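# Move the wooden block from bench to cart floor

## Task

Pick the wooden block up from the bench and lay it flat on the floor of the cart, at the end with the handle, next to the profiles. The drop flap must stay open, and anything already accomplished must still hold at the finish. At the end both hands must be empty and away from the cart: release the block and back off. The robot must stay upright and untilted, because falling or leaning fails the job, and it must finish in contact with nothing.

## Robot and tools

ROBOT. A Rainbow Robotics RB-Y1: a base with two drive wheels and two rear casters, a folding torso (squat, shift, pitch, yaw), a head (pan, tilt) and two seven-joint arms, each with a parallel gripper. The base is 0.58 m wide, reaches 0.10 m in front of the drive axle and 0.57 m behind it, and sweeps a 0.58 m radius when spinning in place. Each wrist has a camera case sticking out sideways that can collide with things. Cameras: head_camera (896x504), left_wrist_camera and right_wrist_camera (644x364).

FRAMES. Everything is in metres. Base frame: origin on the floor midway between the drive wheels, x ahead, y to the left, z up. left_hand and right_hand are reported in this frame as the point between the finger pads; the fingers point along the hand's -z and close along its x. chest is a spine point 0.08 m below the shoulders. The odometry frame is where the base frame stood at the scene's start; base_odometry heading is in rad, positive to the left, and counts wheel turns only, so slip shows up as travel.

move. One action per call, plus optional "cameras" and "blocking". Allowed combinations: "base" and/or "joints" (with optional "min_time_s" or "contact_limits"); or "target" alone or with "min_time_s"; or "contact_limits" alone. No action returns only state and images.
- base: a velocity command, not a position: {"x_m_s", "turn_rad_s", "for_s"}. x_m_s is forward speed in m/s, 0.005 to 0.4 either sign, or 0; turn_rad_s is leftward turn rate in rad/s, 0.02 to 1.509 either sign, or 0; for_s is duration, 0.1 to 5 s. Omitted velocities are 0. No sideways motion. Acceleration is 0.4 m/s² (turns 0.5 rad/s²), so the base coasts up to 1 s (turns 3.1 s) after for_s. Distance is about speed times for_s. If |x_m_s| + 0.27|turn_rad_s| exceeds 0.4, both are scaled down.
- joints: a dictionary of absolute targets by joint name, rad for rotations, m of pad opening for grippers. Ranges: torso_squat_rad 0 to 1.2; torso_shift_rad -0.3 to 0.6; torso_pitch_rad -0.2 to 1.4 (positive leans forward); torso_yaw_rad -1.5 to 1.5 (positive left; raise both arms sideways by 0.2 rad or more first). Left arm: shoulder_pitch -2.356 to 2.356 (negative swings forward), shoulder_roll 0 to 3.141 (positive outward), shoulder_yaw -2.094 to 2.094, elbow -2.617 to 0.01 (negative bends), forearm_roll -3.141 to 3.141, wrist_pitch -1.57 to 1.919, hand_roll -2.705 to 2.705. Right arm: the same, except right_shoulder_roll_rad runs -3.141 to 0 (negative outward). left_gripper_m and right_gripper_m 0 to 0.1. head_pan_rad -0.523 to 0.523, head_tilt_rad -0.35 to 1.57 (positive looks down). Torso combinations must also hold: squat+shift <= 1.52; squat-shift+pitch <= 1.57; shift+0.5pitch-0.4squat <= 0.7; shift+0.3pitch-0.5squat <= 0.39, else the torso stops partway.
- target: an absolute pose for one hand: "side" ("left"/"right"), "x","y","z" in m in the base frame (-3 to 3), and "quat_wxyz" in the same form the hand lines print. It is converted once into joint angles, so the hand travels on an arc; break long moves into short steps.
- min_time_s: 0.1 to 8, the minimum duration of each arm, head and torso motion.
- contact_limits: gripper current cap in mA per gripper, 200 to 672.5; it persists, starting at 672.5, and lowers grip force.
- cameras: list of camera names, ["all"] or omitted for all, [] for none. blocking: true or omitted waits for rest; false returns in about 0.5 s while motion continues.

Other tools: wait(seconds 0 to 10, cameras) lets time pass; stop(cameras) brakes all your running motions; zoom_image(camera, region [x0,y0,x1,y1] in pixels, at most 504x504) enlarges part of the latest image; read_manual(section) returns licence text only; finished_scene(scene) ends the scene irreversibly.

RESULTS. "move" reads done, or the worst status among motions. Hand status: reached (within 10 mm and 2 degrees), short (with the gap), or refused (with reason). Joint words: done, off_target (stuck away from target, maybe still pushing), time_out, contact_stop (torso only), limit_stop_at_<name> (self-collision guard or built-in limit), not_followed (arm-collision check withheld it), torque_fault, limit_stop_at_motor_heat. A contact_stop or time_out halts the whole torso or arm group. A refused call or an uncommanded stop cancels the rest of that reply's move, wait and finished_scene calls. lidar_m: 12 distances in 30-degree sectors, first straight ahead then counter-clockwise, seen at 0.23 m height. motor_effort is wheel load in percent; at rest beyond about 30 means pushing on something. wheel_motors_off = 1 during a 2 s cutout after a stalled wheel. Joint torques, external torques, wrist force and motor temperatures help detect contact and load.

CAUTIONS. To grip, command an opening at least 0.005 m below the object's width. Never let the arms collide or squeeze each other, including fingers and camera cases; roughly 0.5 rad of outward shoulder roll keeps hands apart. Arm contact torque at a joint limit causes a 10 s full-robot torque fault; stretched or straining arms overheat (brakes at 80 °C). The base keeps driving into furniture and can slip, turn or stall; the upper body catching under a table can tip the robot. Heavy or far-forward loads and abrupt stops can topple it. Don't drop or release moving items, slam or shove things. Thinking time advances the simulation while motions keep running.

Each tool is called after "Request:" as name(argument=value, ...) on one line, values as JSON.

## Session

Request:
move()

Scene clock: 0.00 s.
Joint torques (N m): no reading
External joint torques (N m): no reading
Motor temperatures (°C): left_arm=[30 28 32 36 34 33 38] | right_arm=[34 30 32 30 35 36 34]
Wrist force (N): no reading
Wrist torque (N m): no reading
Wrist force, peak (N): no reading
base_odometry: x=+0.000 y=+0.000 heading=+0.000
lidar_m: 0.75 1.03 1.57 4.58 1.52 1.08 1.02 1.07 1.44 3.60 1.10 0.78
base_status: not commanded
joint_positions: torso_squat_rad=+0.350 torso_shift_rad=+0.000 torso_pitch_rad=+0.000 torso_yaw_rad=+0.000 left_shoulder_pitch_rad=+0.037 left_shoulder_roll_rad=+0.004 left_shoulder_yaw_rad=-0.043 left_elbow_rad=-0.196 left_forearm_roll_rad=-0.014 left_wrist_pitch_rad=+0.002 left_hand_roll_rad=+0.027 left_gripper_m=+0.099 right_shoulder_pitch_rad=-0.040 right_shoulder_roll_rad=-0.021 right_shoulder_yaw_rad=-0.018 right_elbow_rad=-0.235 right_forearm_roll_rad=+0.049 right_wrist_pitch_rad=-0.014 right_hand_roll_rad=+0.035 right_gripper_m=+0.099 head_pan_rad=+0.000 head_tilt_rad=+0.400
joint_status: not commanded
wheel_motors_off: 0
motor_effort: left_wheel=+0 right_wheel=+0
chest: x=-0.2280 y=+0.0001 z=+1.2475 quat_wxyz=(+1.000, +0.000, +0.000, +0.000) (m; base frame)
left_hand: x=-0.1598 y=+0.2200 z=+0.5653 quat_wxyz=(+0.997, +0.000, -0.079, -0.009) (m; base frame)
right_hand: x=-0.0823 y=-0.2360 z=+0.5770 quat_wxyz=(+0.989, -0.016, -0.142, +0.041) (m; base frame)
pictures: head_camera, left_wrist_camera, right_wrist_camera
camera_calibration:
left_wrist_camera: T_world_to_cam=[[0.988724, 0.00955725, 0.149443, 0.0708295], [-0.0605519, -0.88722, 0.457355, -0.0439141], [0.13696, -0.461247, -0.876637, 0.69141], [0, 0, 0, 1]] pos_world=[-0.167385, 0.279272, 0.615616]
right_wrist_camera: T_world_to_cam=[[-0.945892, -0.11441, -0.303643, 0.0691098], [-0.245093, 0.865166, 0.437513, -0.0414065], [0.212646, 0.488261, -0.846394, 0.69334], [0, 0, 0, 1]] pos_world=[-0.0922137, -0.2948, 0.62594]

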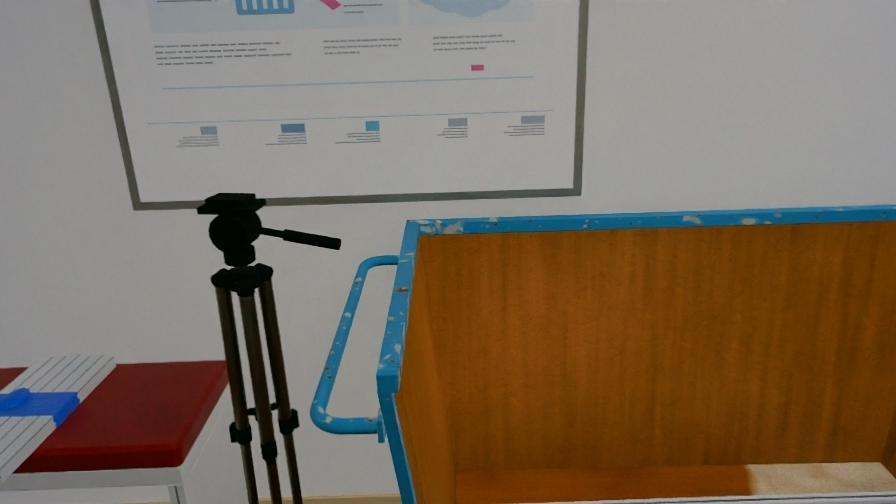

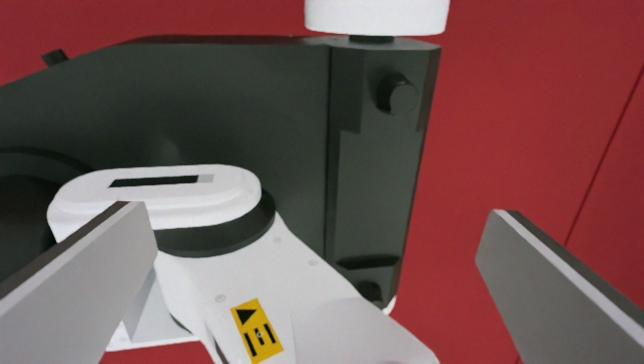

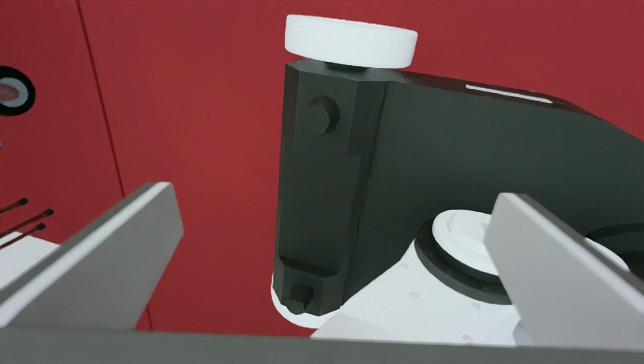

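Request:
move(joints={"head_tilt_rad":0.9,"head_pan_rad":-0.35}, cameras=["head_camera"])

Request:
move(joints={"head_tilt_rad":0.8,"head_pan_rad":0.5}, cameras=["head_camera"])

Scene clock: 1.87 s.
Joint torques (N m): left_arm=[-1.38 -0.65 0.64 -0.54 -0.1 -0.76 -0.1] | right_arm=[-3.32 -0.36 -0.51 -1.42 -0.04 -0.55 -0.02]
External joint torques (N m): left_arm=[0.01 -0.8 0.63 0.02 -0.1 -0.34 -0.1] | right_arm=[0.28 0.75 -0.47 0.21 -0.1 0.04 -0.04]
Motor temperatures (°C): left_arm=[30 28 32 36 34 33 38] | right_arm=[34 30 32 30 35 36 34]
Wrist force (N): left_arm=[-0.2 1.7 -7.6] | right_arm=[-2.5 1.3 -4.9]
Wrist torque (N m): left_arm=[-0.33 0.12 0.05] | right_arm=[-0.14 -0.09 -0.11]
Wrist force, peak (N): left_arm=[-0.7 1.3 -8.3] | right_arm=[-2.9 0.8 -5.4]
move: done
base_odometry: x=+0.000 y=+0.000 heading=+0.000
lidar_m: 0.74 1.02 1.56 4.57 1.51 1.09 1.02 1.07 1.41 3.60 1.10 0.79
base_status: not commanded
joint_positions: torso_squat_rad=+0.350 torso_shift_rad=+0.000 torso_pitch_rad=+0.000 torso_yaw_rad=+0.000 left_shoulder_pitch_rad=+0.037 left_shoulder_roll_rad=+0.004 left_shoulder_yaw_rad=-0.043 left_elbow_rad=-0.196 left_forearm_roll_rad=-0.014 left_wrist_pitch_rad=+0.002 left_hand_roll_rad=+0.027 left_gripper_m=+0.099 right_shoulder_pitch_rad=-0.040 right_shoulder_roll_rad=-0.021 right_shoulder_yaw_rad=-0.018 right_elbow_rad=-0.235 right_forearm_roll_rad=+0.049 right_wrist_pitch_rad=-0.014 right_hand_roll_rad=+0.035 right_gripper_m=+0.099 head_pan_rad=-0.350 head_tilt_rad=+0.900
joint_status: all done
wheel_motors_off: 0
motor_effort: left_wheel=+0(1) right_wheel=-1(2)
chest: x=-0.2280 y=+0.0001 z=+1.2475 quat_wxyz=(+1.000, +0.000, +0.000, +0.000) (m; base frame)
left_hand: x=-0.1598 y=+0.2200 z=+0.5653 quat_wxyz=(+0.997, +0.000, -0.079, -0.009) (m; base frame)
right_hand: x=-0.0823 y=-0.2360 z=+0.5770 quat_wxyz=(+0.989, -0.016, -0.142, +0.041) (m; base frame)
pictures: head_camera
camera_calibration:
head_camera: T_world_to_cam=[[-0.349786, -0.936332, -0.0305365, -0.0286978], [-0.692253, 0.280292, -0.664998, 0.871571], [0.631218, -0.211468, -0.74622, 1.15539], [0, 0, 0, 1]] pos_world=[-0.135996, -0.0268368, 1.44089]

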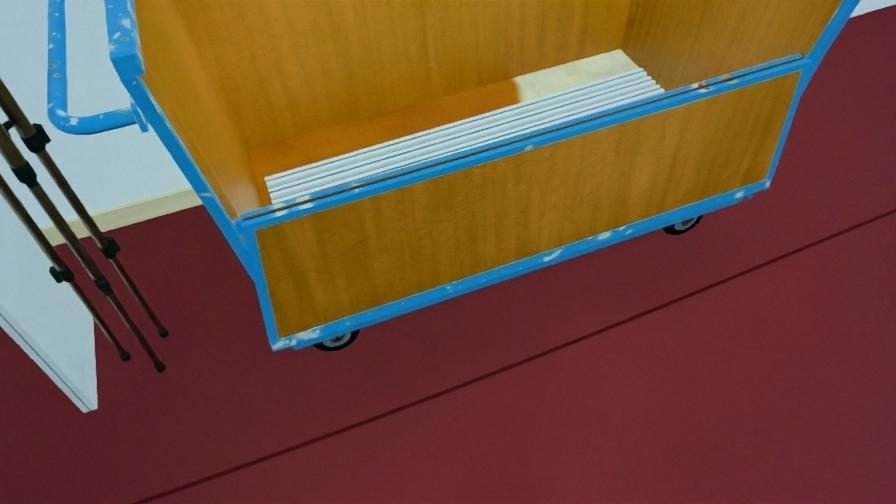

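Scene clock: 3.10 s.
Joint torques (N m): left_arm=[-1.88 -0.62 0.71 -0.43 -0.02 -0.7 0.04] | right_arm=[-3.51 -0.62 -0.61 -1.36 -0.01 -0.51 -0.05]
External joint torques (N m): left_arm=[-0.5 -0.77 0.69 0.13 -0.03 -0.28 0.05] | right_arm=[0.09 0.5 -0.57 0.28 -0.07 0.08 -0.07]
Motor temperatures (°C): left_arm=[30 28 32 36 34 33 38] | right_arm=[34 30 32 30 35 36 34]
Wrist force (N): left_arm=[-0.4 1.1 -8.0] | right_arm=[-2.5 1.7 -5.1]
Wrist torque (N m): left_arm=[-0.25 0.10 0.09] | right_arm=[-0.18 -0.07 -0.08]
Wrist force, peak (N): left_arm=[0.3 1.8 -8.1] | right_arm=[-2.9 1.1 -5.5]
move: done
base_odometry: x=+0.000 y=+0.000 heading=+0.000
lidar_m: 0.75 1.04 1.57 4.57 1.52 1.08 1.03 1.08 1.43 3.62 1.09 0.78
base_status: not commanded
joint_positions: torso_squat_rad=+0.350 torso_shift_rad=+0.000 torso_pitch_rad=+0.000 torso_yaw_rad=+0.000 left_shoulder_pitch_rad=+0.037 left_shoulder_roll_rad=+0.004 left_shoulder_yaw_rad=-0.043 left_elbow_rad=-0.196 left_forearm_roll_rad=-0.014 left_wrist_pitch_rad=+0.002 left_hand_roll_rad=+0.027 left_gripper_m=+0.099 right_shoulder_pitch_rad=-0.040 right_shoulder_roll_rad=-0.021 right_shoulder_yaw_rad=-0.018 right_elbow_rad=-0.235 right_forearm_roll_rad=+0.049 right_wrist_pitch_rad=-0.014 right_hand_roll_rad=+0.035 right_gripper_m=+0.099 head_pan_rad=+0.500 head_tilt_rad=+0.800
joint_status: all done
wheel_motors_off: 0
motor_effort: left_wheel=+0(1) right_wheel=+2(2)
chest: x=-0.2280 y=+0.0001 z=+1.2475 quat_wxyz=(+1.000, +0.000, +0.000, +0.000) (m; base frame)
left_hand: x=-0.1598 y=+0.2200 z=+0.5653 quat_wxyz=(+0.997, +0.000, -0.079, -0.009) (m; base frame)
right_hand: x=-0.0823 y=-0.2360 z=+0.5770 quat_wxyz=(+0.989, -0.016, -0.142, +0.041) (m; base frame)
pictures: head_camera
camera_calibration:
head_camera: T_world_to_cam=[[0.475248, -0.8793, -0.0311603, 0.14215], [-0.606086, -0.301497, -0.736043, 0.992227], [0.637808, 0.368689, -0.676217, 1.05536], [0, 0, 0, 1]] pos_world=[-0.1393, 0.0350451, 1.44841]

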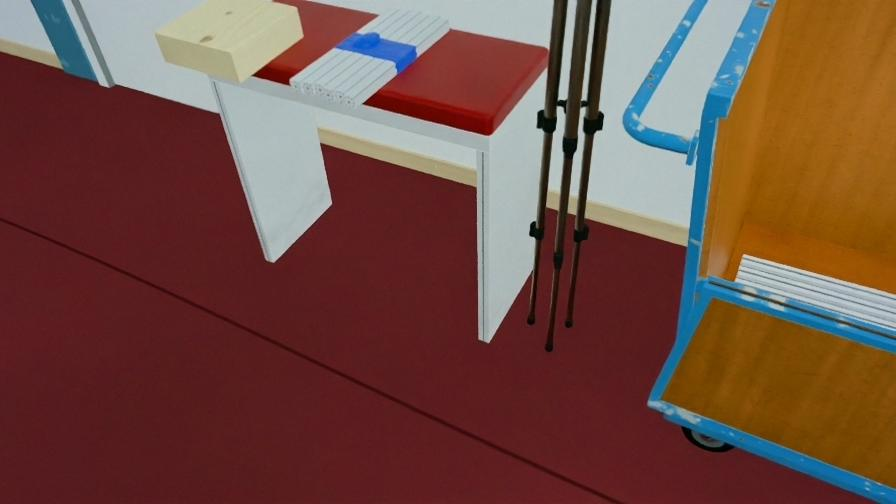

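Request:
zoom_image(camera="head_camera", region=[130, 0, 354, 126])

Request:
move(base={"turn_rad_s":0.6,"for_s":1.55}, joints={"head_tilt_rad":0.7,"head_pan_rad":0,"torso_squat_rad":0.45,"left_shoulder_roll_rad":0.15}, cameras=["head_camera"])

Request:
move(base={"x_m_s":0.35,"for_s":2.3}, cameras=["head_camera"])

Scaled by 2.250 from the camera's 896x504 image, which has a finer 1280x720 frame.

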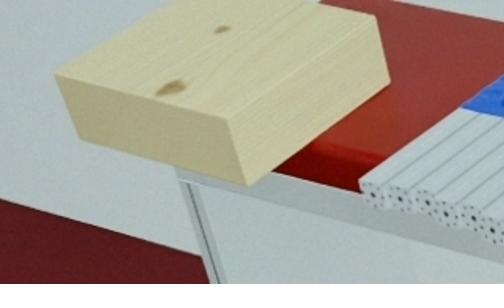

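Scene clock: 9.87 s.
Joint torques (N m): left_arm=[-1.41 3.09 1.15 -0.41 -0.17 -0.73 0.04] | right_arm=[-3.31 -0.55 -0.65 -1.37 -0.01 -0.57 -0.09]
External joint torques (N m): left_arm=[-0.07 -1.28 0.77 0.07 -0.19 -0.33 0.04] | right_arm=[0.29 0.57 -0.61 0.26 -0.07 0.02 -0.11]
Motor temperatures (°C): left_arm=[30 28 32 36 34 33 38] | right_arm=[34 30 32 30 35 36 34]
Wrist force (N): left_arm=[0.0 0.8 -7.5] | right_arm=[-2.1 1.0 -4.9]
Wrist torque (N m): left_arm=[-0.28 0.12 0.10] | right_arm=[-0.10 -0.08 -0.11]
Wrist force, peak (N): left_arm=[0.2 1.5 -8.5] | right_arm=[-2.6 1.6 -5.5]
move: done
base_odometry: x=+0.000 y=+0.000 heading=+0.939
lidar_m: 1.57 4.01 1.72 1.11 1.01 1.04 1.31 2.72 1.33 0.82 0.74 1.02
base_status: done (sent for 1.57 of 1.57 s)
joint_positions: torso_squat_rad=+0.450 torso_shift_rad=+0.000 torso_pitch_rad=+0.000 torso_yaw_rad=+0.000 left_shoulder_pitch_rad=+0.037 left_shoulder_roll_rad=+0.150 left_shoulder_yaw_rad=-0.043 left_elbow_rad=-0.196 left_forearm_roll_rad=-0.014 left_wrist_pitch_rad=+0.002 left_hand_roll_rad=+0.027 left_gripper_m=+0.099 right_shoulder_pitch_rad=-0.040 right_shoulder_roll_rad=-0.021 right_shoulder_yaw_rad=-0.018 right_elbow_rad=-0.235 right_forearm_roll_rad=+0.049 right_wrist_pitch_rad=-0.014 right_hand_roll_rad=+0.035 right_gripper_m=+0.099 head_pan_rad=+0.000 head_tilt_rad=+0.700
joint_status: all done
wheel_motors_off: 0
motor_effort: left_wheel=+5(35) right_wheel=+18(52)
chest: x=-0.2281 y=+0.0001 z=+1.2202 quat_wxyz=(+1.000, +0.000, +0.000, +0.000) (m; base frame)
left_hand: x=-0.1609 y=+0.3306 z=+0.5460 quat_wxyz=(+0.994, +0.072, -0.078, -0.017) (m; base frame)
right_hand: x=-0.0823 y=-0.2360 z=+0.5498 quat_wxyz=(+0.989, -0.016, -0.142, +0.041) (m; base frame)
pictures: head_camera
camera_calibration:
head_camera: T_world_to_cam=[[-0.00130067, -0.999504, -0.0314614, 0.0435284], [-0.599448, 0.0259614, -0.799993, 1.06435], [0.800413, 0.0178189, -0.599184, 0.961107], [0, 0, 0, 1]] pos_world=[-0.131205, -0.00125112, 1.42872]

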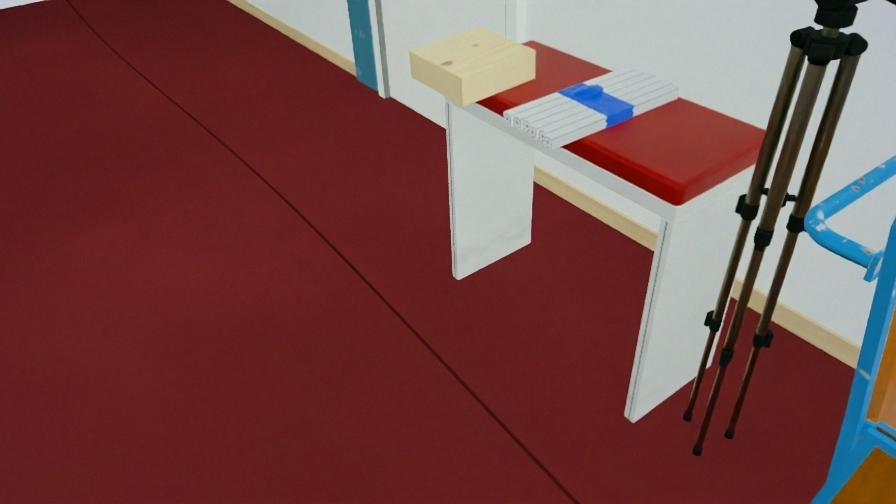

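Scene clock: 13.40 s.
Joint torques (N m): left_arm=[-0.72 2.52 1.19 -0.48 -0.02 -0.68 0.04] | right_arm=[-3.27 -0.88 -0.79 -1.38 -0.03 -0.59 -0.06]
External joint torques (N m): left_arm=[0.62 -1.85 0.81 -0.01 -0.04 -0.28 0.05] | right_arm=[0.33 0.24 -0.75 0.25 -0.09 0.01 -0.08]
Motor temperatures (°C): left_arm=[30 28 32 36 34 33 38] | right_arm=[34 30 32 30 35 36 34]
Wrist force (N): left_arm=[0.2 0.2 -7.0] | right_arm=[-2.6 1.0 -5.1]
Wrist torque (N m): left_arm=[-0.22 0.15 0.12] | right_arm=[-0.09 -0.13 -0.10]
Wrist force, peak (N): left_arm=[-0.9 -0.1 -8.2] | right_arm=[-2.9 1.5 -5.2]
move: done
base_odometry: x=+0.475 y=+0.650 heading=+0.940
lidar_m: 0.75 2.74 2.53 1.65 1.51 1.54 1.92 4.00 0.62 0.55 0.42 1.05
base_status: done (sent for 2.3 of 2.3 s)
joint_positions: torso_squat_rad=+0.450 torso_shift_rad=+0.000 torso_pitch_rad=+0.000 torso_yaw_rad=+0.000 left_shoulder_pitch_rad=+0.037 left_shoulder_roll_rad=+0.150 left_shoulder_yaw_rad=-0.043 left_elbow_rad=-0.196 left_forearm_roll_rad=-0.014 left_wrist_pitch_rad=+0.002 left_hand_roll_rad=+0.027 left_gripper_m=+0.099 right_shoulder_pitch_rad=-0.040 right_shoulder_roll_rad=-0.021 right_shoulder_yaw_rad=-0.018 right_elbow_rad=-0.235 right_forearm_roll_rad=+0.049 right_wrist_pitch_rad=-0.014 right_hand_roll_rad=+0.035 right_gripper_m=+0.099 head_pan_rad=+0.000 head_tilt_rad=+0.700
joint_status: not commanded
wheel_motors_off: 0
motor_effort: left_wheel=+12(48) right_wheel=-10(49)
chest: x=-0.2280 y=+0.0001 z=+1.2202 quat_wxyz=(+1.000, +0.000, +0.000, +0.000) (m; base frame)
left_hand: x=-0.1608 y=+0.3306 z=+0.5460 quat_wxyz=(+0.994, +0.072, -0.078, -0.017) (m; base frame)
right_hand: x=-0.0823 y=-0.2360 z=+0.5498 quat_wxyz=(+0.989, -0.016, -0.142, +0.041) (m; base frame)
pictures: head_camera
camera_calibration:
head_camera: T_world_to_cam=[[-0.00130483, -0.999504, -0.0314619, 0.0435287], [-0.59956, 0.0259618, -0.799908, 1.06427], [0.800329, 0.0178195, -0.599297, 0.961177], [0, 0, 0, 1]] pos_world=[-0.131105, -0.00125112, 1.42872]

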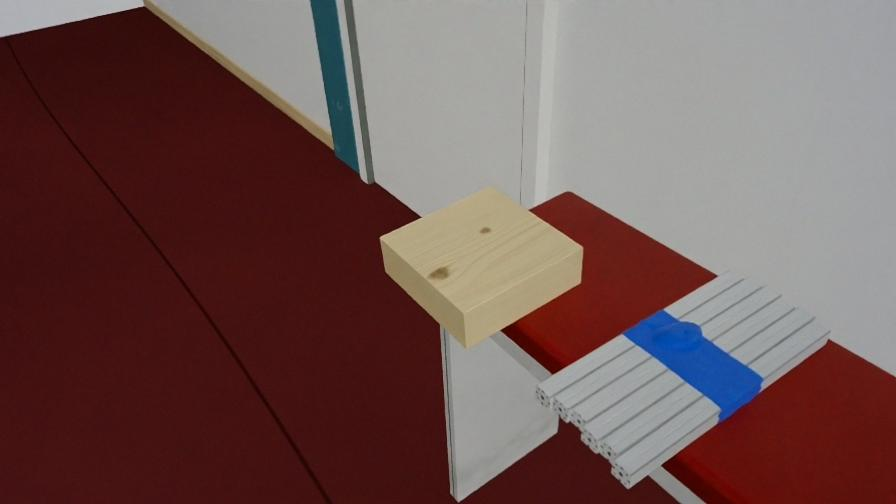

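Request:
move(base={"turn_rad_s":-0.5,"for_s":1.0}, joints={"head_tilt_rad":0.75,"head_pan_rad":0.4}, cameras=["head_camera"])

Request:
zoom_image(camera="head_camera", region=[300, 120, 600, 420])

Scene clock: 24.50 s.
Joint torques (N m): left_arm=[-1.6 3.1 1.27 -0.49 -0.13 -0.68 -0.07] | right_arm=[-3.35 -0.46 -0.68 -1.06 -0.08 -0.56 -0.02]
External joint torques (N m): left_arm=[-0.26 -1.26 0.89 -0.01 -0.15 -0.27 -0.07] | right_arm=[0.24 0.67 -0.63 0.57 -0.15 0.03 -0.04]
Motor temperatures (°C): left_arm=[30 28 32 35 34 33 38] | right_arm=[34 30 32 30 35 36 34]
Wrist force (N): left_arm=[0.1 0.4 -7.9] | right_arm=[-2.5 1.5 -4.4]
Wrist torque (N m): left_arm=[-0.25 0.16 0.09] | right_arm=[-0.14 -0.12 -0.09]
Wrist force, peak (N): left_arm=[-0.2 0.3 -8.4] | right_arm=[-3.0 1.1 -5.3]
move: done
base_odometry: x=+0.474 y=+0.650 heading=+0.441
lidar_m: 1.06 0.74 2.87 2.46 1.64 1.51 1.54 1.95 1.82 0.63 0.53 0.41
base_status: done (sent for 1 of 1 s)
joint_positions: torso_squat_rad=+0.450 torso_shift_rad=+0.000 torso_pitch_rad=+0.000 torso_yaw_rad=+0.000 left_shoulder_pitch_rad=+0.037 left_shoulder_roll_rad=+0.150 left_shoulder_yaw_rad=-0.043 left_elbow_rad=-0.196 left_forearm_roll_rad=-0.014 left_wrist_pitch_rad=+0.002 left_hand_roll_rad=+0.027 left_gripper_m=+0.099 right_shoulder_pitch_rad=-0.040 right_shoulder_roll_rad=-0.021 right_shoulder_yaw_rad=-0.018 right_elbow_rad=-0.235 right_forearm_roll_rad=+0.049 right_wrist_pitch_rad=-0.014 right_hand_roll_rad=+0.035 right_gripper_m=+0.099 head_pan_rad=+0.400 head_tilt_rad=+0.750
joint_status: all done
wheel_motors_off: 0
motor_effort: left_wheel=+21(37) right_wheel=+4(46)
chest: x=-0.2280 y=+0.0001 z=+1.2202 quat_wxyz=(+1.000, +0.000, +0.000, +0.000) (m; base frame)
left_hand: x=-0.1609 y=+0.3305 z=+0.5460 quat_wxyz=(+0.994, +0.072, -0.078, -0.017) (m; base frame)
right_hand: x=-0.0823 y=-0.2360 z=+0.5498 quat_wxyz=(+0.989, -0.016, -0.142, +0.041) (m; base frame)
pictures: head_camera
camera_calibration:
head_camera: T_world_to_cam=[[0.386543, -0.921738, -0.0313744, 0.123283], [-0.598543, -0.224835, -0.768893, 1.02044], [0.701663, 0.315989, -0.638607, 0.996598], [0, 0, 0, 1]] pos_world=[-0.136154, 0.0281508, 1.42491]

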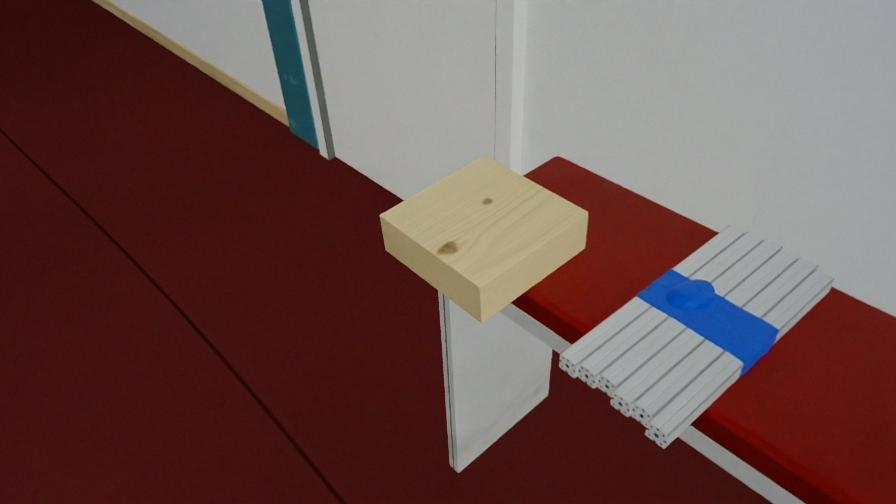

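Scaled by 1.680 from the camera's 896x504 image, which has a finer 1280x720 frame.

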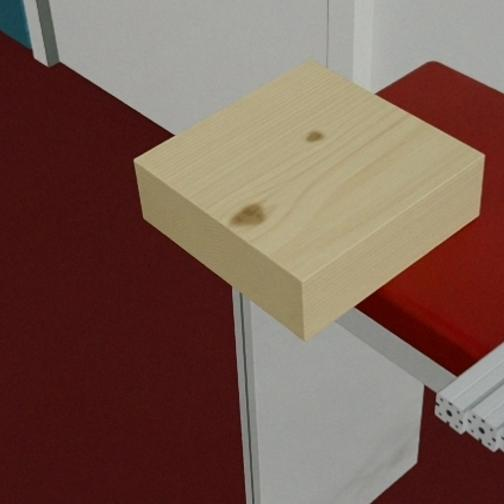

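Request:
move(base={"x_m_s":0.2,"for_s":0.6}, joints={"torso_squat_rad":0.9,"torso_pitch_rad":0.3,"left_elbow_rad":-1.6,"left_shoulder_roll_rad":0.4,"left_shoulder_pitch_rad":0.3,"right_elbow_rad":-1.5,"right_shoulder_pitch_rad":0.4,"right_shoulder_roll_rad":-0.25,"head_tilt_rad":0.6}, cameras=["head_camera"])

Request:
move(target={"side":"left","x":0.32,"y":0.394,"z":0.785,"quat_wxyz":[0.690,-0.154,-0.690,-0.154]})

Scene clock: 32.17 s.
Joint torques (N m): left_arm=[0.96 5.44 5.02 -7.6 -0.06 -1.79 -0.05] | right_arm=[5.02 -6 -3.68 -6.86 0.06 -1.4 0.02]
External joint torques (N m): left_arm=[0 -1.24 0.71 0.03 -0.11 -0.2 -0.02] | right_arm=[0.76 -0.37 -0.3 -0.54 -0.08 -0.03 -0.01]
Motor temperatures (°C): left_arm=[30 28 32 36 34 33 37] | right_arm=[34 30 32 30 35 36 34]
Wrist force (N): left_arm=[-4.4 0.0 -5.3] | right_arm=[-5.0 3.0 -2.8]
Wrist torque (N m): left_arm=[-0.24 -0.11 0.13] | right_arm=[-0.29 -0.26 -0.13]
Wrist force, peak (N): left_arm=[-0.2 1.2 -8.2] | right_arm=[-5.2 3.6 -3.4]
move: done
base_odometry: x=+0.583 y=+0.701 heading=+0.440
lidar_m: 0.94 0.65 2.55 2.64 1.75 1.62 1.66 2.12 1.34 0.61 0.33 0.33
base_status: done (sent for 0.6 of 0.6 s)
joint_positions: torso_squat_rad=+0.900 torso_shift_rad=+0.000 torso_pitch_rad=+0.300 torso_yaw_rad=+0.000 left_shoulder_pitch_rad=+0.300 left_shoulder_roll_rad=+0.400 left_shoulder_yaw_rad=-0.043 left_elbow_rad=-1.600 left_forearm_roll_rad=-0.014 left_wrist_pitch_rad=+0.002 left_hand_roll_rad=+0.027 left_gripper_m=+0.099 right_shoulder_pitch_rad=+0.400 right_shoulder_roll_rad=-0.250 right_shoulder_yaw_rad=-0.018 right_elbow_rad=-1.500 right_forearm_roll_rad=+0.049 right_wrist_pitch_rad=-0.014 right_hand_roll_rad=+0.035 right_gripper_m=+0.099 head_pan_rad=+0.400 head_tilt_rad=+0.600
joint_status: all done
wheel_motors_off: 0
motor_effort: left_wheel=-12(50) right_wheel=+12(48)
chest: x=-0.1366 y=+0.0001 z=+1.0112 quat_wxyz=(+0.989, +0.000, +0.149, +0.000) (m; base frame)
left_hand: x=+0.1555 y=+0.3614 z=+0.5753 quat_wxyz=(+0.865, +0.110, -0.466, -0.151) (m; base frame)
right_hand: x=+0.0698 y=-0.3719 z=+0.5198 quat_wxyz=(+0.905, -0.134, -0.391, +0.103) (m; base frame)
pictures: head_camera
camera_calibration:
head_camera: T_world_to_cam=[[0.364154, -0.919877, -0.145665, 0.193826], [-0.717225, -0.17721, -0.673932, 0.81708], [0.594121, 0.349889, -0.724291, 0.84479], [0, 0, 0, 1]] pos_world=[0.0135407, 0.0275076, 1.19076]

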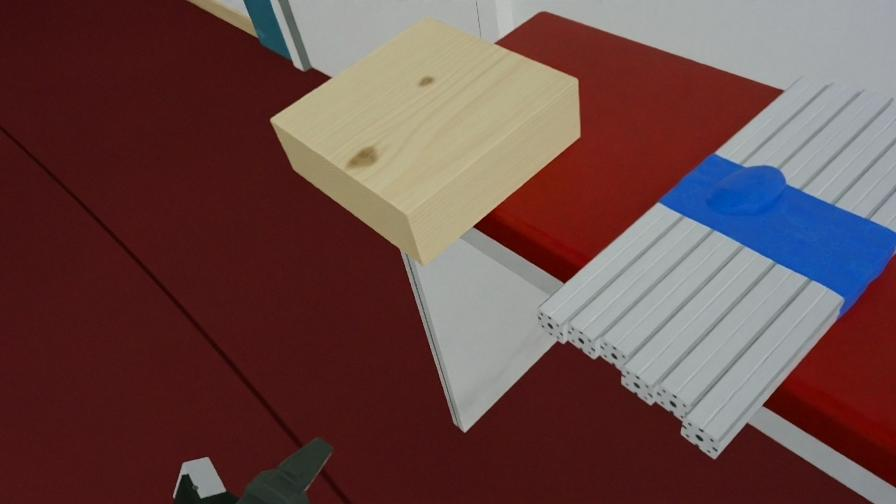

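Scene clock: 33.43 s.
Joint torques (N m): left_arm=[-5.86 13.12 8.94 -3.32 0.63 -1.39 -0.36] | right_arm=[5.07 -5.83 -3.65 -6.76 -0.04 -1.47 -0.03]
External joint torques (N m): left_arm=[1.35 -3.07 0.03 0.78 -0.24 0.17 -0.31] | right_arm=[0.82 -0.19 -0.26 -0.44 -0.18 -0.1 -0.06]
Motor temperatures (°C): left_arm=[30 28 32 36 34 33 37] | right_arm=[34 30 32 30 35 36 34]
Wrist force (N): left_arm=[-5.3 1.6 -1.2] | right_arm=[-4.6 2.6 -3.0]
Wrist torque (N m): left_arm=[-0.32 -0.12 0.19] | right_arm=[-0.22 -0.18 -0.10]
Wrist force, peak (N): left_arm=[-5.6 -0.6 -4.8] | right_arm=[-5.6 2.8 -3.7]
move: done
base_odometry: x=+0.583 y=+0.701 heading=+0.440
lidar_m: 0.95 0.66 2.58 2.65 1.76 1.63 1.65 2.11 1.33 0.63 0.34 0.33
base_status: not commanded
joint_positions: torso_squat_rad=+0.900 torso_shift_rad=+0.000 torso_pitch_rad=+0.300 torso_yaw_rad=+0.000 left_shoulder_pitch_rad=-0.134 left_shoulder_roll_rad=+1.020 left_shoulder_yaw_rad=-0.264 left_elbow_rad=-1.294 left_forearm_roll_rad=+0.264 left_wrist_pitch_rad=-0.714 left_hand_roll_rad=+0.678 left_gripper_m=+0.099 right_shoulder_pitch_rad=+0.400 right_shoulder_roll_rad=-0.250 right_shoulder_yaw_rad=-0.018 right_elbow_rad=-1.500 right_forearm_roll_rad=+0.049 right_wrist_pitch_rad=-0.014 right_hand_roll_rad=+0.035 right_gripper_m=+0.099 head_pan_rad=+0.400 head_tilt_rad=+0.600
joint_status: all done
wheel_motors_off: 0
motor_effort: left_wheel=-12(14) right_wheel=+14(15)
chest: x=-0.1366 y=+0.0000 z=+1.0112 quat_wxyz=(+0.989, +0.000, +0.149, +0.000) (m; base frame)
left_hand: x=+0.3197 y=+0.3937 z=+0.7859 quat_wxyz=(+0.692, -0.151, -0.689, -0.153) (m; base frame)
left_hand_status: reached (checked arc, planned for 1.0 s): 1 mm and 0.5 deg off.
right_hand: x=+0.0698 y=-0.3719 z=+0.5198 quat_wxyz=(+0.905, -0.134, -0.391, +0.103) (m; base frame)
pictures: head_camera, left_wrist_camera, right_wrist_camera
camera_calibration:
head_camera: T_world_to_cam=[[0.364131, -0.91989, -0.145638, 0.193795], [-0.717182, -0.177184, -0.673984, 0.817141], [0.594187, 0.349868, -0.724247, 0.844738], [0, 0, 0, 1]] pos_world=[0.0135406, 0.0275077, 1.19076]
left_wrist_camera: T_world_to_cam=[[0.0233883, 0.0168839, 0.999584, -0.800278], [-0.789394, -0.613209, 0.0288279, 0.500196], [0.613441, -0.78974, -0.00101388, 0.18812], [0, 0, 0, 1]] pos_world=[0.298168, 0.468802, 0.785716]
right_wrist_camera: T_world_to_cam=[[-0.651043, -0.323436, -0.686682, 0.280819], [-0.468675, 0.882911, 0.0284883, 0.373357], [0.597065, 0.340378, -0.726399, 0.534725], [0, 0, 0, 1]] pos_world=[0.0385429, -0.420822, 0.570621]

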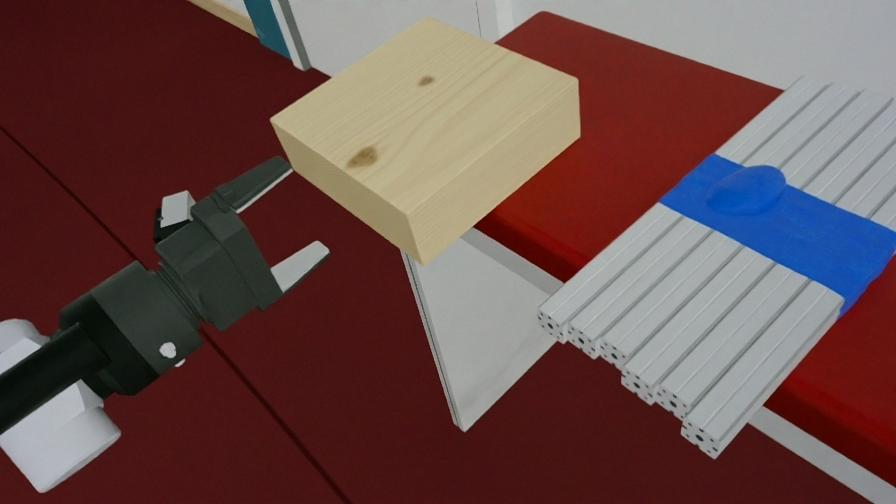

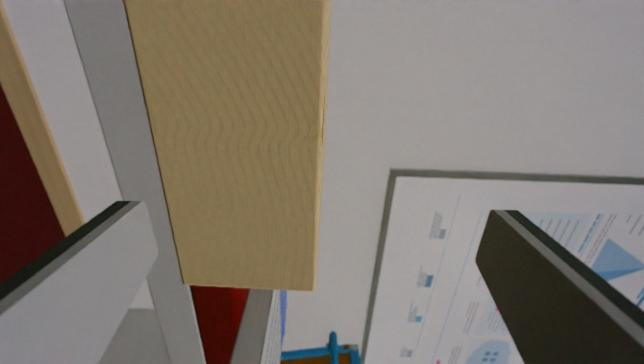

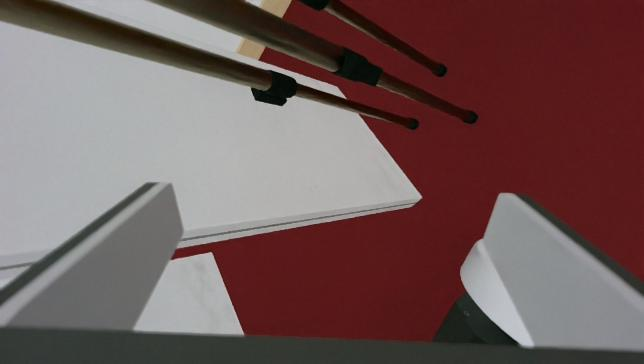

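Request:
move(joints={"torso_pitch_rad":0.5,"head_tilt_rad":0.45}, cameras=[])

Request:
move(target={"side":"left","x":0.36,"y":0.417,"z":0.743,"quat_wxyz":[0.690,-0.154,-0.690,-0.154]}, cameras=["head_camera","left_wrist_camera"])

Scene clock: 40.60 s.
Joint torques (N m): left_arm=[-3.28 12.56 8.19 -3.04 0.54 -1.71 -0.39] | right_arm=[9.38 -5.53 -3.7 -5.04 -0.03 -0.93 0.05]
External joint torques (N m): left_arm=[-0.07 -2.59 0.35 0.38 -0.22 -0.07 -0.34] | right_arm=[0.68 -0.25 -0.37 -0.42 -0.14 0.16 0.03]
Motor temperatures (°C): left_arm=[30 28 32 36 34 33 37] | right_arm=[34 30 32 30 35 36 34]
Wrist force (N): left_arm=[-6.2 1.1 -2.9] | right_arm=[-3.9 2.4 -4.0]
Wrist torque (N m): left_arm=[-0.22 -0.26 0.18] | right_arm=[-0.16 -0.14 -0.13]
Wrist force, peak (N): left_arm=[-6.2 2.3 -3.2] | right_arm=[-5.4 2.9 -3.1]
move: done
base_odometry: x=+0.583 y=+0.701 heading=+0.440
lidar_m: 0.94 0.66 2.57 2.65 1.76 1.62 1.65 2.12 1.34 0.63 0.32 0.33
base_status: not commanded
joint_positions: torso_squat_rad=+0.900 torso_shift_rad=+0.000 torso_pitch_rad=+0.500 torso_yaw_rad=+0.000 left_shoulder_pitch_rad=-0.133 left_shoulder_roll_rad=+1.020 left_shoulder_yaw_rad=-0.264 left_elbow_rad=-1.294 left_forearm_roll_rad=+0.264 left_wrist_pitch_rad=-0.714 left_hand_roll_rad=+0.678 left_gripper_m=+0.099 right_shoulder_pitch_rad=+0.400 right_shoulder_roll_rad=-0.250 right_shoulder_yaw_rad=-0.018 right_elbow_rad=-1.500 right_forearm_roll_rad=+0.049 right_wrist_pitch_rad=-0.014 right_hand_roll_rad=+0.035 right_gripper_m=+0.099 head_pan_rad=+0.400 head_tilt_rad=+0.450
joint_status: all done
wheel_motors_off: 0
motor_effort: left_wheel=-12(14) right_wheel=+12(14)
chest: x=-0.0797 y=+0.0000 z=+0.9872 quat_wxyz=(+0.969, +0.000, +0.247, +0.000) (m; base frame)
left_hand: x=+0.3226 y=+0.3937 z=+0.6755 quat_wxyz=(+0.758, -0.165, -0.616, -0.137) (m; base frame)
right_hand: x=+0.0249 y=-0.3719 z=+0.4646 quat_wxyz=(+0.939, -0.123, -0.298, +0.116) (m; base frame)
pictures: none
No camera images: "cameras" was empty.

Scene clock: 41.27 s.
Joint torques (N m): left_arm=[-4.03 14.19 9.22 -2.72 0.86 -1.55 -0.2] | right_arm=[9.46 -5.35 -3.56 -4.79 -0.05 -1.06 0.01]
External joint torques (N m): left_arm=[0.63 -2.44 0.74 0.65 -0.12 0.02 -0.15] | right_arm=[0.76 -0.07 -0.23 -0.16 -0.15 0.03 -0.01]
Motor temperatures (°C): left_arm=[30 28 32 36 34 33 37] | right_arm=[34 30 32 30 35 36 34]
Wrist force (N): left_arm=[-5.9 1.1 -1.2] | right_arm=[-4.4 2.0 -3.6]
Wrist torque (N m): left_arm=[-0.23 -0.16 0.18] | right_arm=[-0.11 -0.18 -0.09]
Wrist force, peak (N): left_arm=[-7.3 0.5 -2.1] | right_arm=[-4.0 3.3 -4.1]
move: done
base_odometry: x=+0.583 y=+0.701 heading=+0.440
lidar_m: 0.94 0.66 2.58 2.62 1.76 1.62 1.65 2.12 1.34 0.62 0.34 0.34
base_status: not commanded
joint_positions: torso_squat_rad=+0.900 torso_shift_rad=+0.000 torso_pitch_rad=+0.500 torso_yaw_rad=+0.000 left_shoulder_pitch_rad=-0.207 left_shoulder_roll_rad=+1.040 left_shoulder_yaw_rad=-0.182 left_elbow_rad=-1.220 left_forearm_roll_rad=+0.281 left_wrist_pitch_rad=-0.850 left_hand_roll_rad=+0.671 left_gripper_m=+0.099 right_shoulder_pitch_rad=+0.400 right_shoulder_roll_rad=-0.250 right_shoulder_yaw_rad=-0.018 right_elbow_rad=-1.500 right_forearm_roll_rad=+0.049 right_wrist_pitch_rad=-0.014 right_hand_roll_rad=+0.035 right_gripper_m=+0.099 head_pan_rad=+0.400 head_tilt_rad=+0.450
joint_status: all done
wheel_motors_off: 0
motor_effort: left_wheel=-12(13) right_wheel=+10(14)
chest: x=-0.0797 y=+0.0001 z=+0.9872 quat_wxyz=(+0.969, +0.000, +0.247, +0.000) (m; base frame)
left_hand: x=+0.3599 y=+0.4169 z=+0.7435 quat_wxyz=(+0.690, -0.154, -0.690, -0.154) (m; base frame)
left_hand_status: reached (checked arc, planned for 0.3 s): 0 mm and 0.1 deg off.
right_hand: x=+0.0249 y=-0.3719 z=+0.4646 quat_wxyz=(+0.939, -0.123, -0.299, +0.116) (m; base frame)
pictures: head_camera, left_wrist_camera
camera_calibration:
head_camera: T_world_to_cam=[[0.332052, -0.918076, -0.216513, 0.236763], [-0.761122, -0.125197, -0.636411, 0.811989], [0.557167, 0.376115, -0.740339, 0.778296], [0, 0, 0, 1]] pos_world=[0.105764, 0.0262968, 1.14422]
left_wrist_camera: T_world_to_cam=[[0.01895, 0.0201172, 0.999618, -0.758957], [-0.792623, -0.609102, 0.0272841, 0.547981], [0.609418, -0.792837, 0.00440289, 0.180434], [0, 0, 0, 1]] pos_world=[0.338765, 0.492099, 0.742921]

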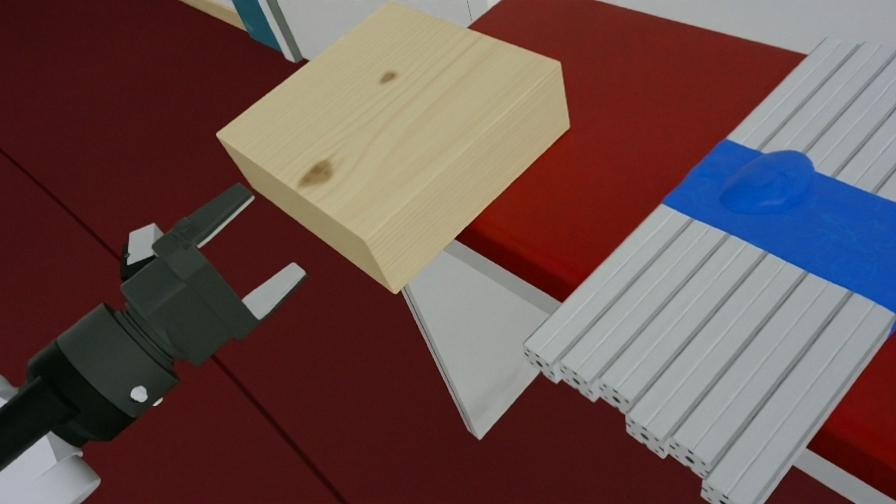

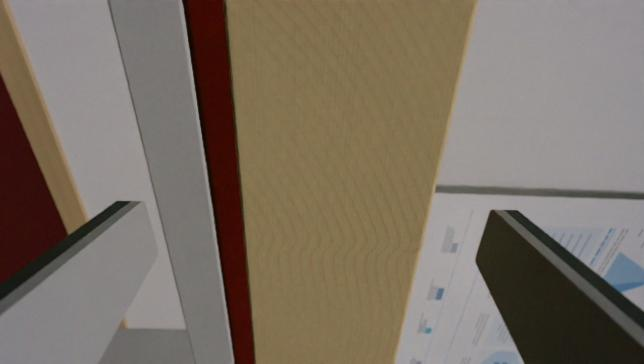

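Request:
move(target={"side":"left","x":0.36,"y":0.417,"z":0.750,"quat_wxyz":[0.690,-0.154,-0.690,-0.154]}, cameras=[])

Request:
move(target={"side":"left","x":0.397,"y":0.399,"z":0.750,"quat_wxyz":[0.690,-0.154,-0.690,-0.154]}, cameras=["left_wrist_camera"])

Request:
move(target={"side":"left","x":0.435,"y":0.381,"z":0.750,"quat_wxyz":[0.690,-0.154,-0.690,-0.154]}, cameras=["head_camera","left_wrist_camera"])

Scene clock: 45.60 s.
Joint torques (N m): left_arm=[-3.79 14.4 10.21 -3.53 0.84 -1.61 -0.1] | right_arm=[9.67 -5.42 -3.44 -4.65 -0.07 -1.07 -0.1]
External joint torques (N m): left_arm=[0.81 -2.18 1.57 -0.16 -0.13 -0.05 -0.04] | right_arm=[0.97 -0.14 -0.12 -0.02 -0.18 0.02 -0.12]
Motor temperatures (°C): left_arm=[30 28 32 36 34 33 37] | right_arm=[34 30 32 30 35 36 34]
Wrist force (N): left_arm=[-5.4 1.4 -1.6] | right_arm=[-3.9 3.1 -3.8]
Wrist torque (N m): left_arm=[-0.28 -0.16 0.19] | right_arm=[-0.24 -0.20 -0.10]
Wrist force, peak (N): left_arm=[-7.2 0.3 -1.5] | right_arm=[-4.3 3.3 -4.3]
move: done
base_odometry: x=+0.583 y=+0.701 heading=+0.440
lidar_m: 0.94 0.66 2.59 2.64 1.75 1.62 1.65 2.12 1.34 0.63 0.34 0.34
base_status: not commanded
joint_positions: torso_squat_rad=+0.900 torso_shift_rad=+0.000 torso_pitch_rad=+0.500 torso_yaw_rad=+0.000 left_shoulder_pitch_rad=-0.190 left_shoulder_roll_rad=+1.055 left_shoulder_yaw_rad=-0.169 left_elbow_rad=-1.250 left_forearm_roll_rad=+0.289 left_wrist_pitch_rad=-0.836 left_hand_roll_rad=+0.674 left_gripper_m=+0.099 right_shoulder_pitch_rad=+0.400 right_shoulder_roll_rad=-0.250 right_shoulder_yaw_rad=-0.018 right_elbow_rad=-1.500 right_forearm_roll_rad=+0.049 right_wrist_pitch_rad=-0.014 right_hand_roll_rad=+0.035 right_gripper_m=+0.099 head_pan_rad=+0.400 head_tilt_rad=+0.450
joint_status: all done
wheel_motors_off: 0
motor_effort: left_wheel=-11(12) right_wheel=+12(14)
chest: x=-0.0797 y=+0.0000 z=+0.9872 quat_wxyz=(+0.969, +0.000, +0.247, +0.000) (m; base frame)
left_hand: x=+0.3601 y=+0.4168 z=+0.7500 quat_wxyz=(+0.690, -0.154, -0.690, -0.154) (m; base frame)
left_hand_status: reached (checked arc, planned for 0.2 s): 0 mm and 0.1 deg off.
right_hand: x=+0.0250 y=-0.3719 z=+0.4646 quat_wxyz=(+0.939, -0.123, -0.299, +0.116) (m; base frame)
pictures: none
No camera images: "cameras" was empty.

Scene clock: 46.40 s.
Joint torques (N m): left_arm=[-5.59 14.21 9.13 -2.98 0.71 -1.78 0.11] | right_arm=[9.44 -5.78 -3.9 -4.5 -0.03 -1.24 0.03]
External joint torques (N m): left_arm=[1.1 -2.61 0.46 0.84 -0.21 -0.24 0.17] | right_arm=[0.74 -0.5 -0.57 0.13 -0.13 -0.16 0]
Motor temperatures (°C): left_arm=[30 28 32 36 34 33 37] | right_arm=[34 30 32 30 35 36 34]
Wrist force (N): left_arm=[-5.7 1.1 -1.7] | right_arm=[-3.9 2.9 -4.0]
Wrist torque (N m): left_arm=[-0.25 -0.19 0.20] | right_arm=[-0.24 -0.19 -0.11]
Wrist force, peak (N): left_arm=[-6.6 1.4 -2.0] | right_arm=[-4.3 3.1 -4.1]
move: done
base_odometry: x=+0.583 y=+0.701 heading=+0.440
lidar_m: 0.94 0.66 2.57 2.64 1.77 1.63 1.66 2.11 1.35 0.63 0.33 0.34
base_status: not commanded
joint_positions: torso_squat_rad=+0.900 torso_shift_rad=+0.000 torso_pitch_rad=+0.500 torso_yaw_rad=+0.000 left_shoulder_pitch_rad=-0.321 left_shoulder_roll_rad=+1.033 left_shoulder_yaw_rad=-0.220 left_elbow_rad=-1.212 left_forearm_roll_rad=+0.265 left_wrist_pitch_rad=-0.763 left_hand_roll_rad=+0.690 left_gripper_m=+0.099 right_shoulder_pitch_rad=+0.400 right_shoulder_roll_rad=-0.250 right_shoulder_yaw_rad=-0.018 right_elbow_rad=-1.500 right_forearm_roll_rad=+0.049 right_wrist_pitch_rad=-0.014 right_hand_roll_rad=+0.035 right_gripper_m=+0.099 head_pan_rad=+0.400 head_tilt_rad=+0.450
joint_status: all done
wheel_motors_off: 0
motor_effort: left_wheel=-12(13) right_wheel=+13(14)
chest: x=-0.0797 y=+0.0000 z=+0.9872 quat_wxyz=(+0.969, +0.000, +0.247, +0.000) (m; base frame)
left_hand: x=+0.3970 y=+0.3988 z=+0.7504 quat_wxyz=(+0.690, -0.154, -0.690, -0.154) (m; base frame)
left_hand_status: reached (checked arc, planned for 0.4 s): 0 mm and 0.0 deg off.
right_hand: x=+0.0249 y=-0.3719 z=+0.4646 quat_wxyz=(+0.939, -0.123, -0.299, +0.116) (m; base frame)
pictures: left_wrist_camera
camera_calibration:
left_wrist_camera: T_world_to_cam=[[0.01954, 0.0201705, 0.999606, -0.766431], [-0.792864, -0.608765, 0.0277826, 0.565731], [0.609085, -0.793094, 0.00409726, 0.143921], [0, 0, 0, 1]] pos_world=[0.375864, 0.473999, 0.749821]

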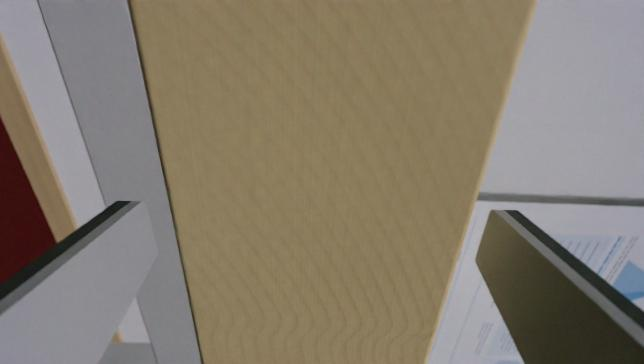

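Scene clock: 47.20 s.
Joint torques (N m): left_arm=[-8.36 14.56 9.14 -3.33 0.62 -1.58 0.09] | right_arm=[9.34 -5.64 -3.91 -4.67 -0.05 -0.99 -0.11]
External joint torques (N m): left_arm=[0.61 -2.31 0.64 0.83 -0.28 -0.07 0.14] | right_arm=[0.64 -0.36 -0.59 -0.04 -0.16 0.1 -0.14]
Motor temperatures (°C): left_arm=[30 28 32 36 34 33 37] | right_arm=[34 30 32 30 35 36 34]
Wrist force (N): left_arm=[-5.8 1.6 -1.8] | right_arm=[-4.2 2.4 -3.9]
Wrist torque (N m): left_arm=[-0.31 -0.17 0.19] | right_arm=[-0.17 -0.19 -0.10]
Wrist force, peak (N): left_arm=[-7.0 1.3 -1.9] | right_arm=[-4.5 3.0 -3.9]
move: done
base_odometry: x=+0.583 y=+0.701 heading=+0.440
lidar_m: 0.95 0.65 2.57 2.63 1.76 1.63 1.64 2.12 1.35 0.63 0.33 0.33
base_status: not commanded
joint_positions: torso_squat_rad=+0.900 torso_shift_rad=+0.000 torso_pitch_rad=+0.500 torso_yaw_rad=+0.000 left_shoulder_pitch_rad=-0.470 left_shoulder_roll_rad=+0.999 left_shoulder_yaw_rad=-0.280 left_elbow_rad=-1.134 left_forearm_roll_rad=+0.231 left_wrist_pitch_rad=-0.713 left_hand_roll_rad=+0.714 left_gripper_m=+0.099 right_shoulder_pitch_rad=+0.400 right_shoulder_roll_rad=-0.250 right_shoulder_yaw_rad=-0.018 right_elbow_rad=-1.500 right_forearm_roll_rad=+0.049 right_wrist_pitch_rad=-0.014 right_hand_roll_rad=+0.035 right_gripper_m=+0.099 head_pan_rad=+0.400 head_tilt_rad=+0.450
joint_status: all done
wheel_motors_off: 0
motor_effort: left_wheel=-12(15) right_wheel=+11(14)
chest: x=-0.0797 y=+0.0000 z=+0.9872 quat_wxyz=(+0.969, +0.000, +0.247, +0.000) (m; base frame)
left_hand: x=+0.4349 y=+0.3808 z=+0.7505 quat_wxyz=(+0.690, -0.153, -0.690, -0.154) (m; base frame)
left_hand_status: reached (checked arc, planned for 0.4 s): 1 mm and 0.1 deg off.
right_hand: x=+0.0249 y=-0.3719 z=+0.4646 quat_wxyz=(+0.939, -0.123, -0.299, +0.116) (m; base frame)
pictures: head_camera, left_wrist_camera
camera_calibration:
head_camera: T_world_to_cam=[[0.331982, -0.918088, -0.21657, 0.236837], [-0.761153, -0.125114, -0.63639, 0.811966], [0.557167, 0.376113, -0.740341, 0.778298], [0, 0, 0, 1]] pos_world=[0.105764, 0.0262971, 1.14422]
left_wrist_camera: T_world_to_cam=[[0.0198489, 0.0199226, 0.999604, -0.766922], [-0.792515, -0.609215, 0.0278787, 0.584809], [0.60953, -0.792755, 0.00369669, 0.106522], [0, 0, 0, 1]] pos_world=[0.413764, 0.455999, 0.749921]

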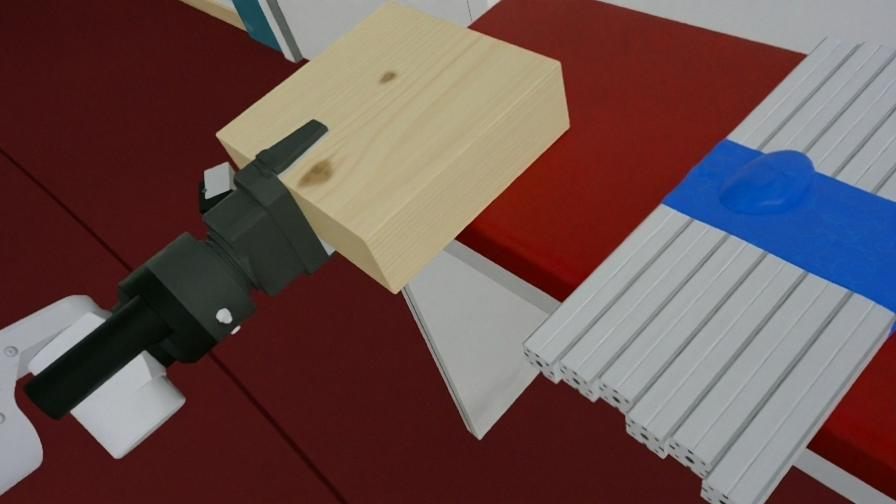

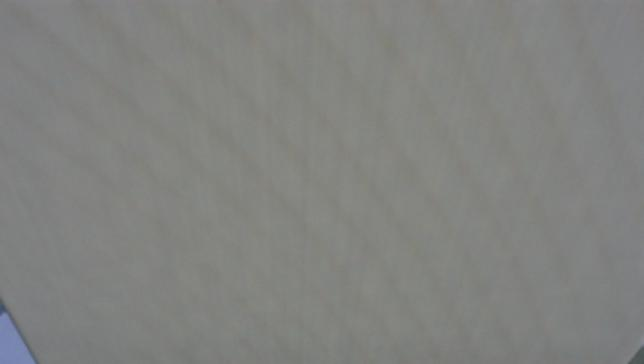

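Request:
move(joints={"left_gripper_m":0.045}, cameras=[])

Request:
move(target={"side":"left","x":0.435,"y":0.381,"z":0.80,"quat_wxyz":[0.690,-0.154,-0.690,-0.154]}, min_time_s=1.5, cameras=["head_camera"])

Scene clock: 49.83 s.
Joint torques (N m): left_arm=[-7.38 13.97 8.18 -3.34 0.49 -1.03 0.16] | right_arm=[8.98 -5.76 -3.67 -4.83 -0.05 -1.06 -0.08]
External joint torques (N m): left_arm=[1.6 -2.91 -0.32 0.83 -0.41 0.47 0.21] | right_arm=[0.27 -0.47 -0.34 -0.2 -0.15 0.02 -0.1]
Motor temperatures (°C): left_arm=[30 28 32 36 34 33 37] | right_arm=[34 30 32 30 35 36 34]
Wrist force (N): left_arm=[-0.9 1.7 0.2] | right_arm=[-4.0 2.7 -4.1]
Wrist torque (N m): left_arm=[-0.19 -0.61 0.10] | right_arm=[-0.20 -0.19 -0.10]
Wrist force, peak (N): left_arm=[-6.3 2.1 -1.7] | right_arm=[-4.3 3.2 -4.2]
move: off_target
base_odometry: x=+0.583 y=+0.701 heading=+0.440
lidar_m: 0.94 0.66 2.57 2.64 1.75 1.62 1.66 2.11 1.33 0.62 0.33 0.34
base_status: not commanded
joint_positions: torso_squat_rad=+0.900 torso_shift_rad=+0.000 torso_pitch_rad=+0.500 torso_yaw_rad=+0.000 left_shoulder_pitch_rad=-0.470 left_shoulder_roll_rad=+0.999 left_shoulder_yaw_rad=-0.279 left_elbow_rad=-1.134 left_forearm_roll_rad=+0.231 left_wrist_pitch_rad=-0.713 left_hand_roll_rad=+0.714 left_gripper_m=+0.075 right_shoulder_pitch_rad=+0.400 right_shoulder_roll_rad=-0.250 right_shoulder_yaw_rad=-0.018 right_elbow_rad=-1.500 right_forearm_roll_rad=+0.049 right_wrist_pitch_rad=-0.014 right_hand_roll_rad=+0.035 right_gripper_m=+0.099 head_pan_rad=+0.400 head_tilt_rad=+0.450
joint_status: left_gripper_m off_target (ended at +0.075, target +0.045)
wheel_motors_off: 0
motor_effort: left_wheel=-11(12) right_wheel=+12(13)
chest: x=-0.0797 y=+0.0000 z=+0.9872 quat_wxyz=(+0.969, +0.000, +0.247, +0.000) (m; base frame)
left_hand: x=+0.4350 y=+0.3808 z=+0.7507 quat_wxyz=(+0.690, -0.153, -0.690, -0.154) (m; base frame)
right_hand: x=+0.0249 y=-0.3719 z=+0.4646 quat_wxyz=(+0.939, -0.123, -0.299, +0.116) (m; base frame)
pictures: none
No camera images: "cameras" was empty.

Scene clock: 51.67 s.
Joint torques (N m): left_arm=[-17.66 18.55 22.8 -10.46 3.72 -7.06 0.24] | right_arm=[9.53 -5.8 -3.79 -4.71 -0.08 -1.16 0.1]
External joint torques (N m): left_arm=[-9.28 1.56 13.06 -6.41 2.91 -5.59 0.29] | right_arm=[0.81 -0.51 -0.46 -0.09 -0.18 -0.07 0.08]
Motor temperatures (°C): left_arm=[30 28 32 36 34 33 37] | right_arm=[34 30 32 30 35 36 34]
Wrist force (N): left_arm=[-27.4 1.5 -1.9] | right_arm=[-4.0 2.5 -3.7]
Wrist torque (N m): left_arm=[-0.20 1.75 0.11] | right_arm=[-0.19 -0.21 -0.11]
Wrist force, peak (N): left_arm=[-29.1 3.1 -2.0] | right_arm=[-4.5 2.6 -4.0]
move: done
base_odometry: x=+0.583 y=+0.701 heading=+0.440
lidar_m: 0.94 0.66 2.58 2.64 1.75 1.61 1.66 2.11 1.33 0.63 0.33 0.32
base_status: not commanded
joint_positions: torso_squat_rad=+0.900 torso_shift_rad=+0.000 torso_pitch_rad=+0.501 torso_yaw_rad=+0.000 left_shoulder_pitch_rad=-0.368 left_shoulder_roll_rad=+1.109 left_shoulder_yaw_rad=-0.198 left_elbow_rad=-1.352 left_forearm_roll_rad=+0.285 left_wrist_pitch_rad=-0.590 left_hand_roll_rad=+0.743 left_gripper_m=+0.074 right_shoulder_pitch_rad=+0.400 right_shoulder_roll_rad=-0.250 right_shoulder_yaw_rad=-0.018 right_elbow_rad=-1.500 right_forearm_roll_rad=+0.049 right_wrist_pitch_rad=-0.014 right_hand_roll_rad=+0.035 right_gripper_m=+0.099 head_pan_rad=+0.400 head_tilt_rad=+0.450
joint_status: all done
wheel_motors_off: 0
motor_effort: left_wheel=-11(13) right_wheel=+13(14)
chest: x=-0.0794 y=+0.0001 z=+0.9871 quat_wxyz=(+0.969, +0.000, +0.248, +0.000) (m; base frame)
left_hand: x=+0.4340 y=+0.3811 z=+0.7963 quat_wxyz=(+0.692, -0.156, -0.688, -0.155) (m; base frame)
left_hand_status: reached (checked arc, planned for 1.5 s): 4 mm and 0.4 deg off.
right_hand: x=+0.0249 y=-0.3720 z=+0.4645 quat_wxyz=(+0.939, -0.124, -0.298, +0.116) (m; base frame)
pictures: head_camera
camera_calibration:
head_camera: T_world_to_cam=[[0.331894, -0.918103, -0.21664, 0.236842], [-0.76163, -0.125307, -0.635782, 0.811517], [0.556567, 0.376012, -0.740843, 0.778533], [0, 0, 0, 1]] pos_world=[0.106164, 0.0263967, 1.14403]

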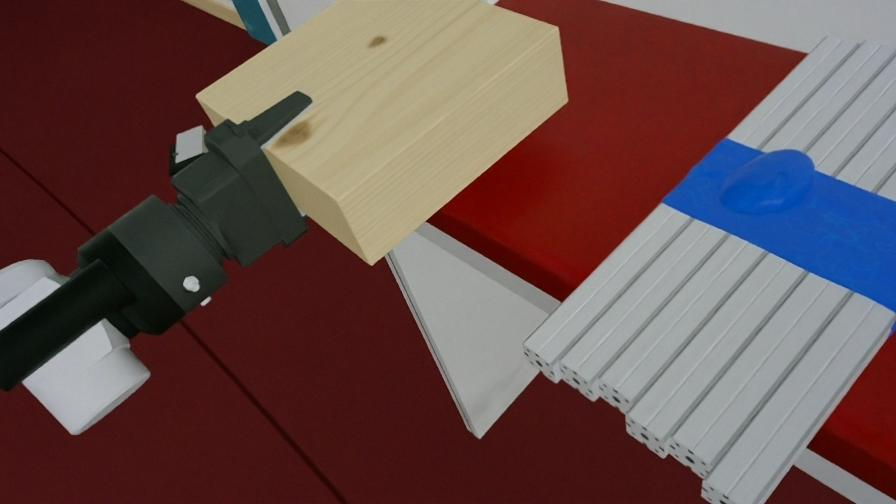

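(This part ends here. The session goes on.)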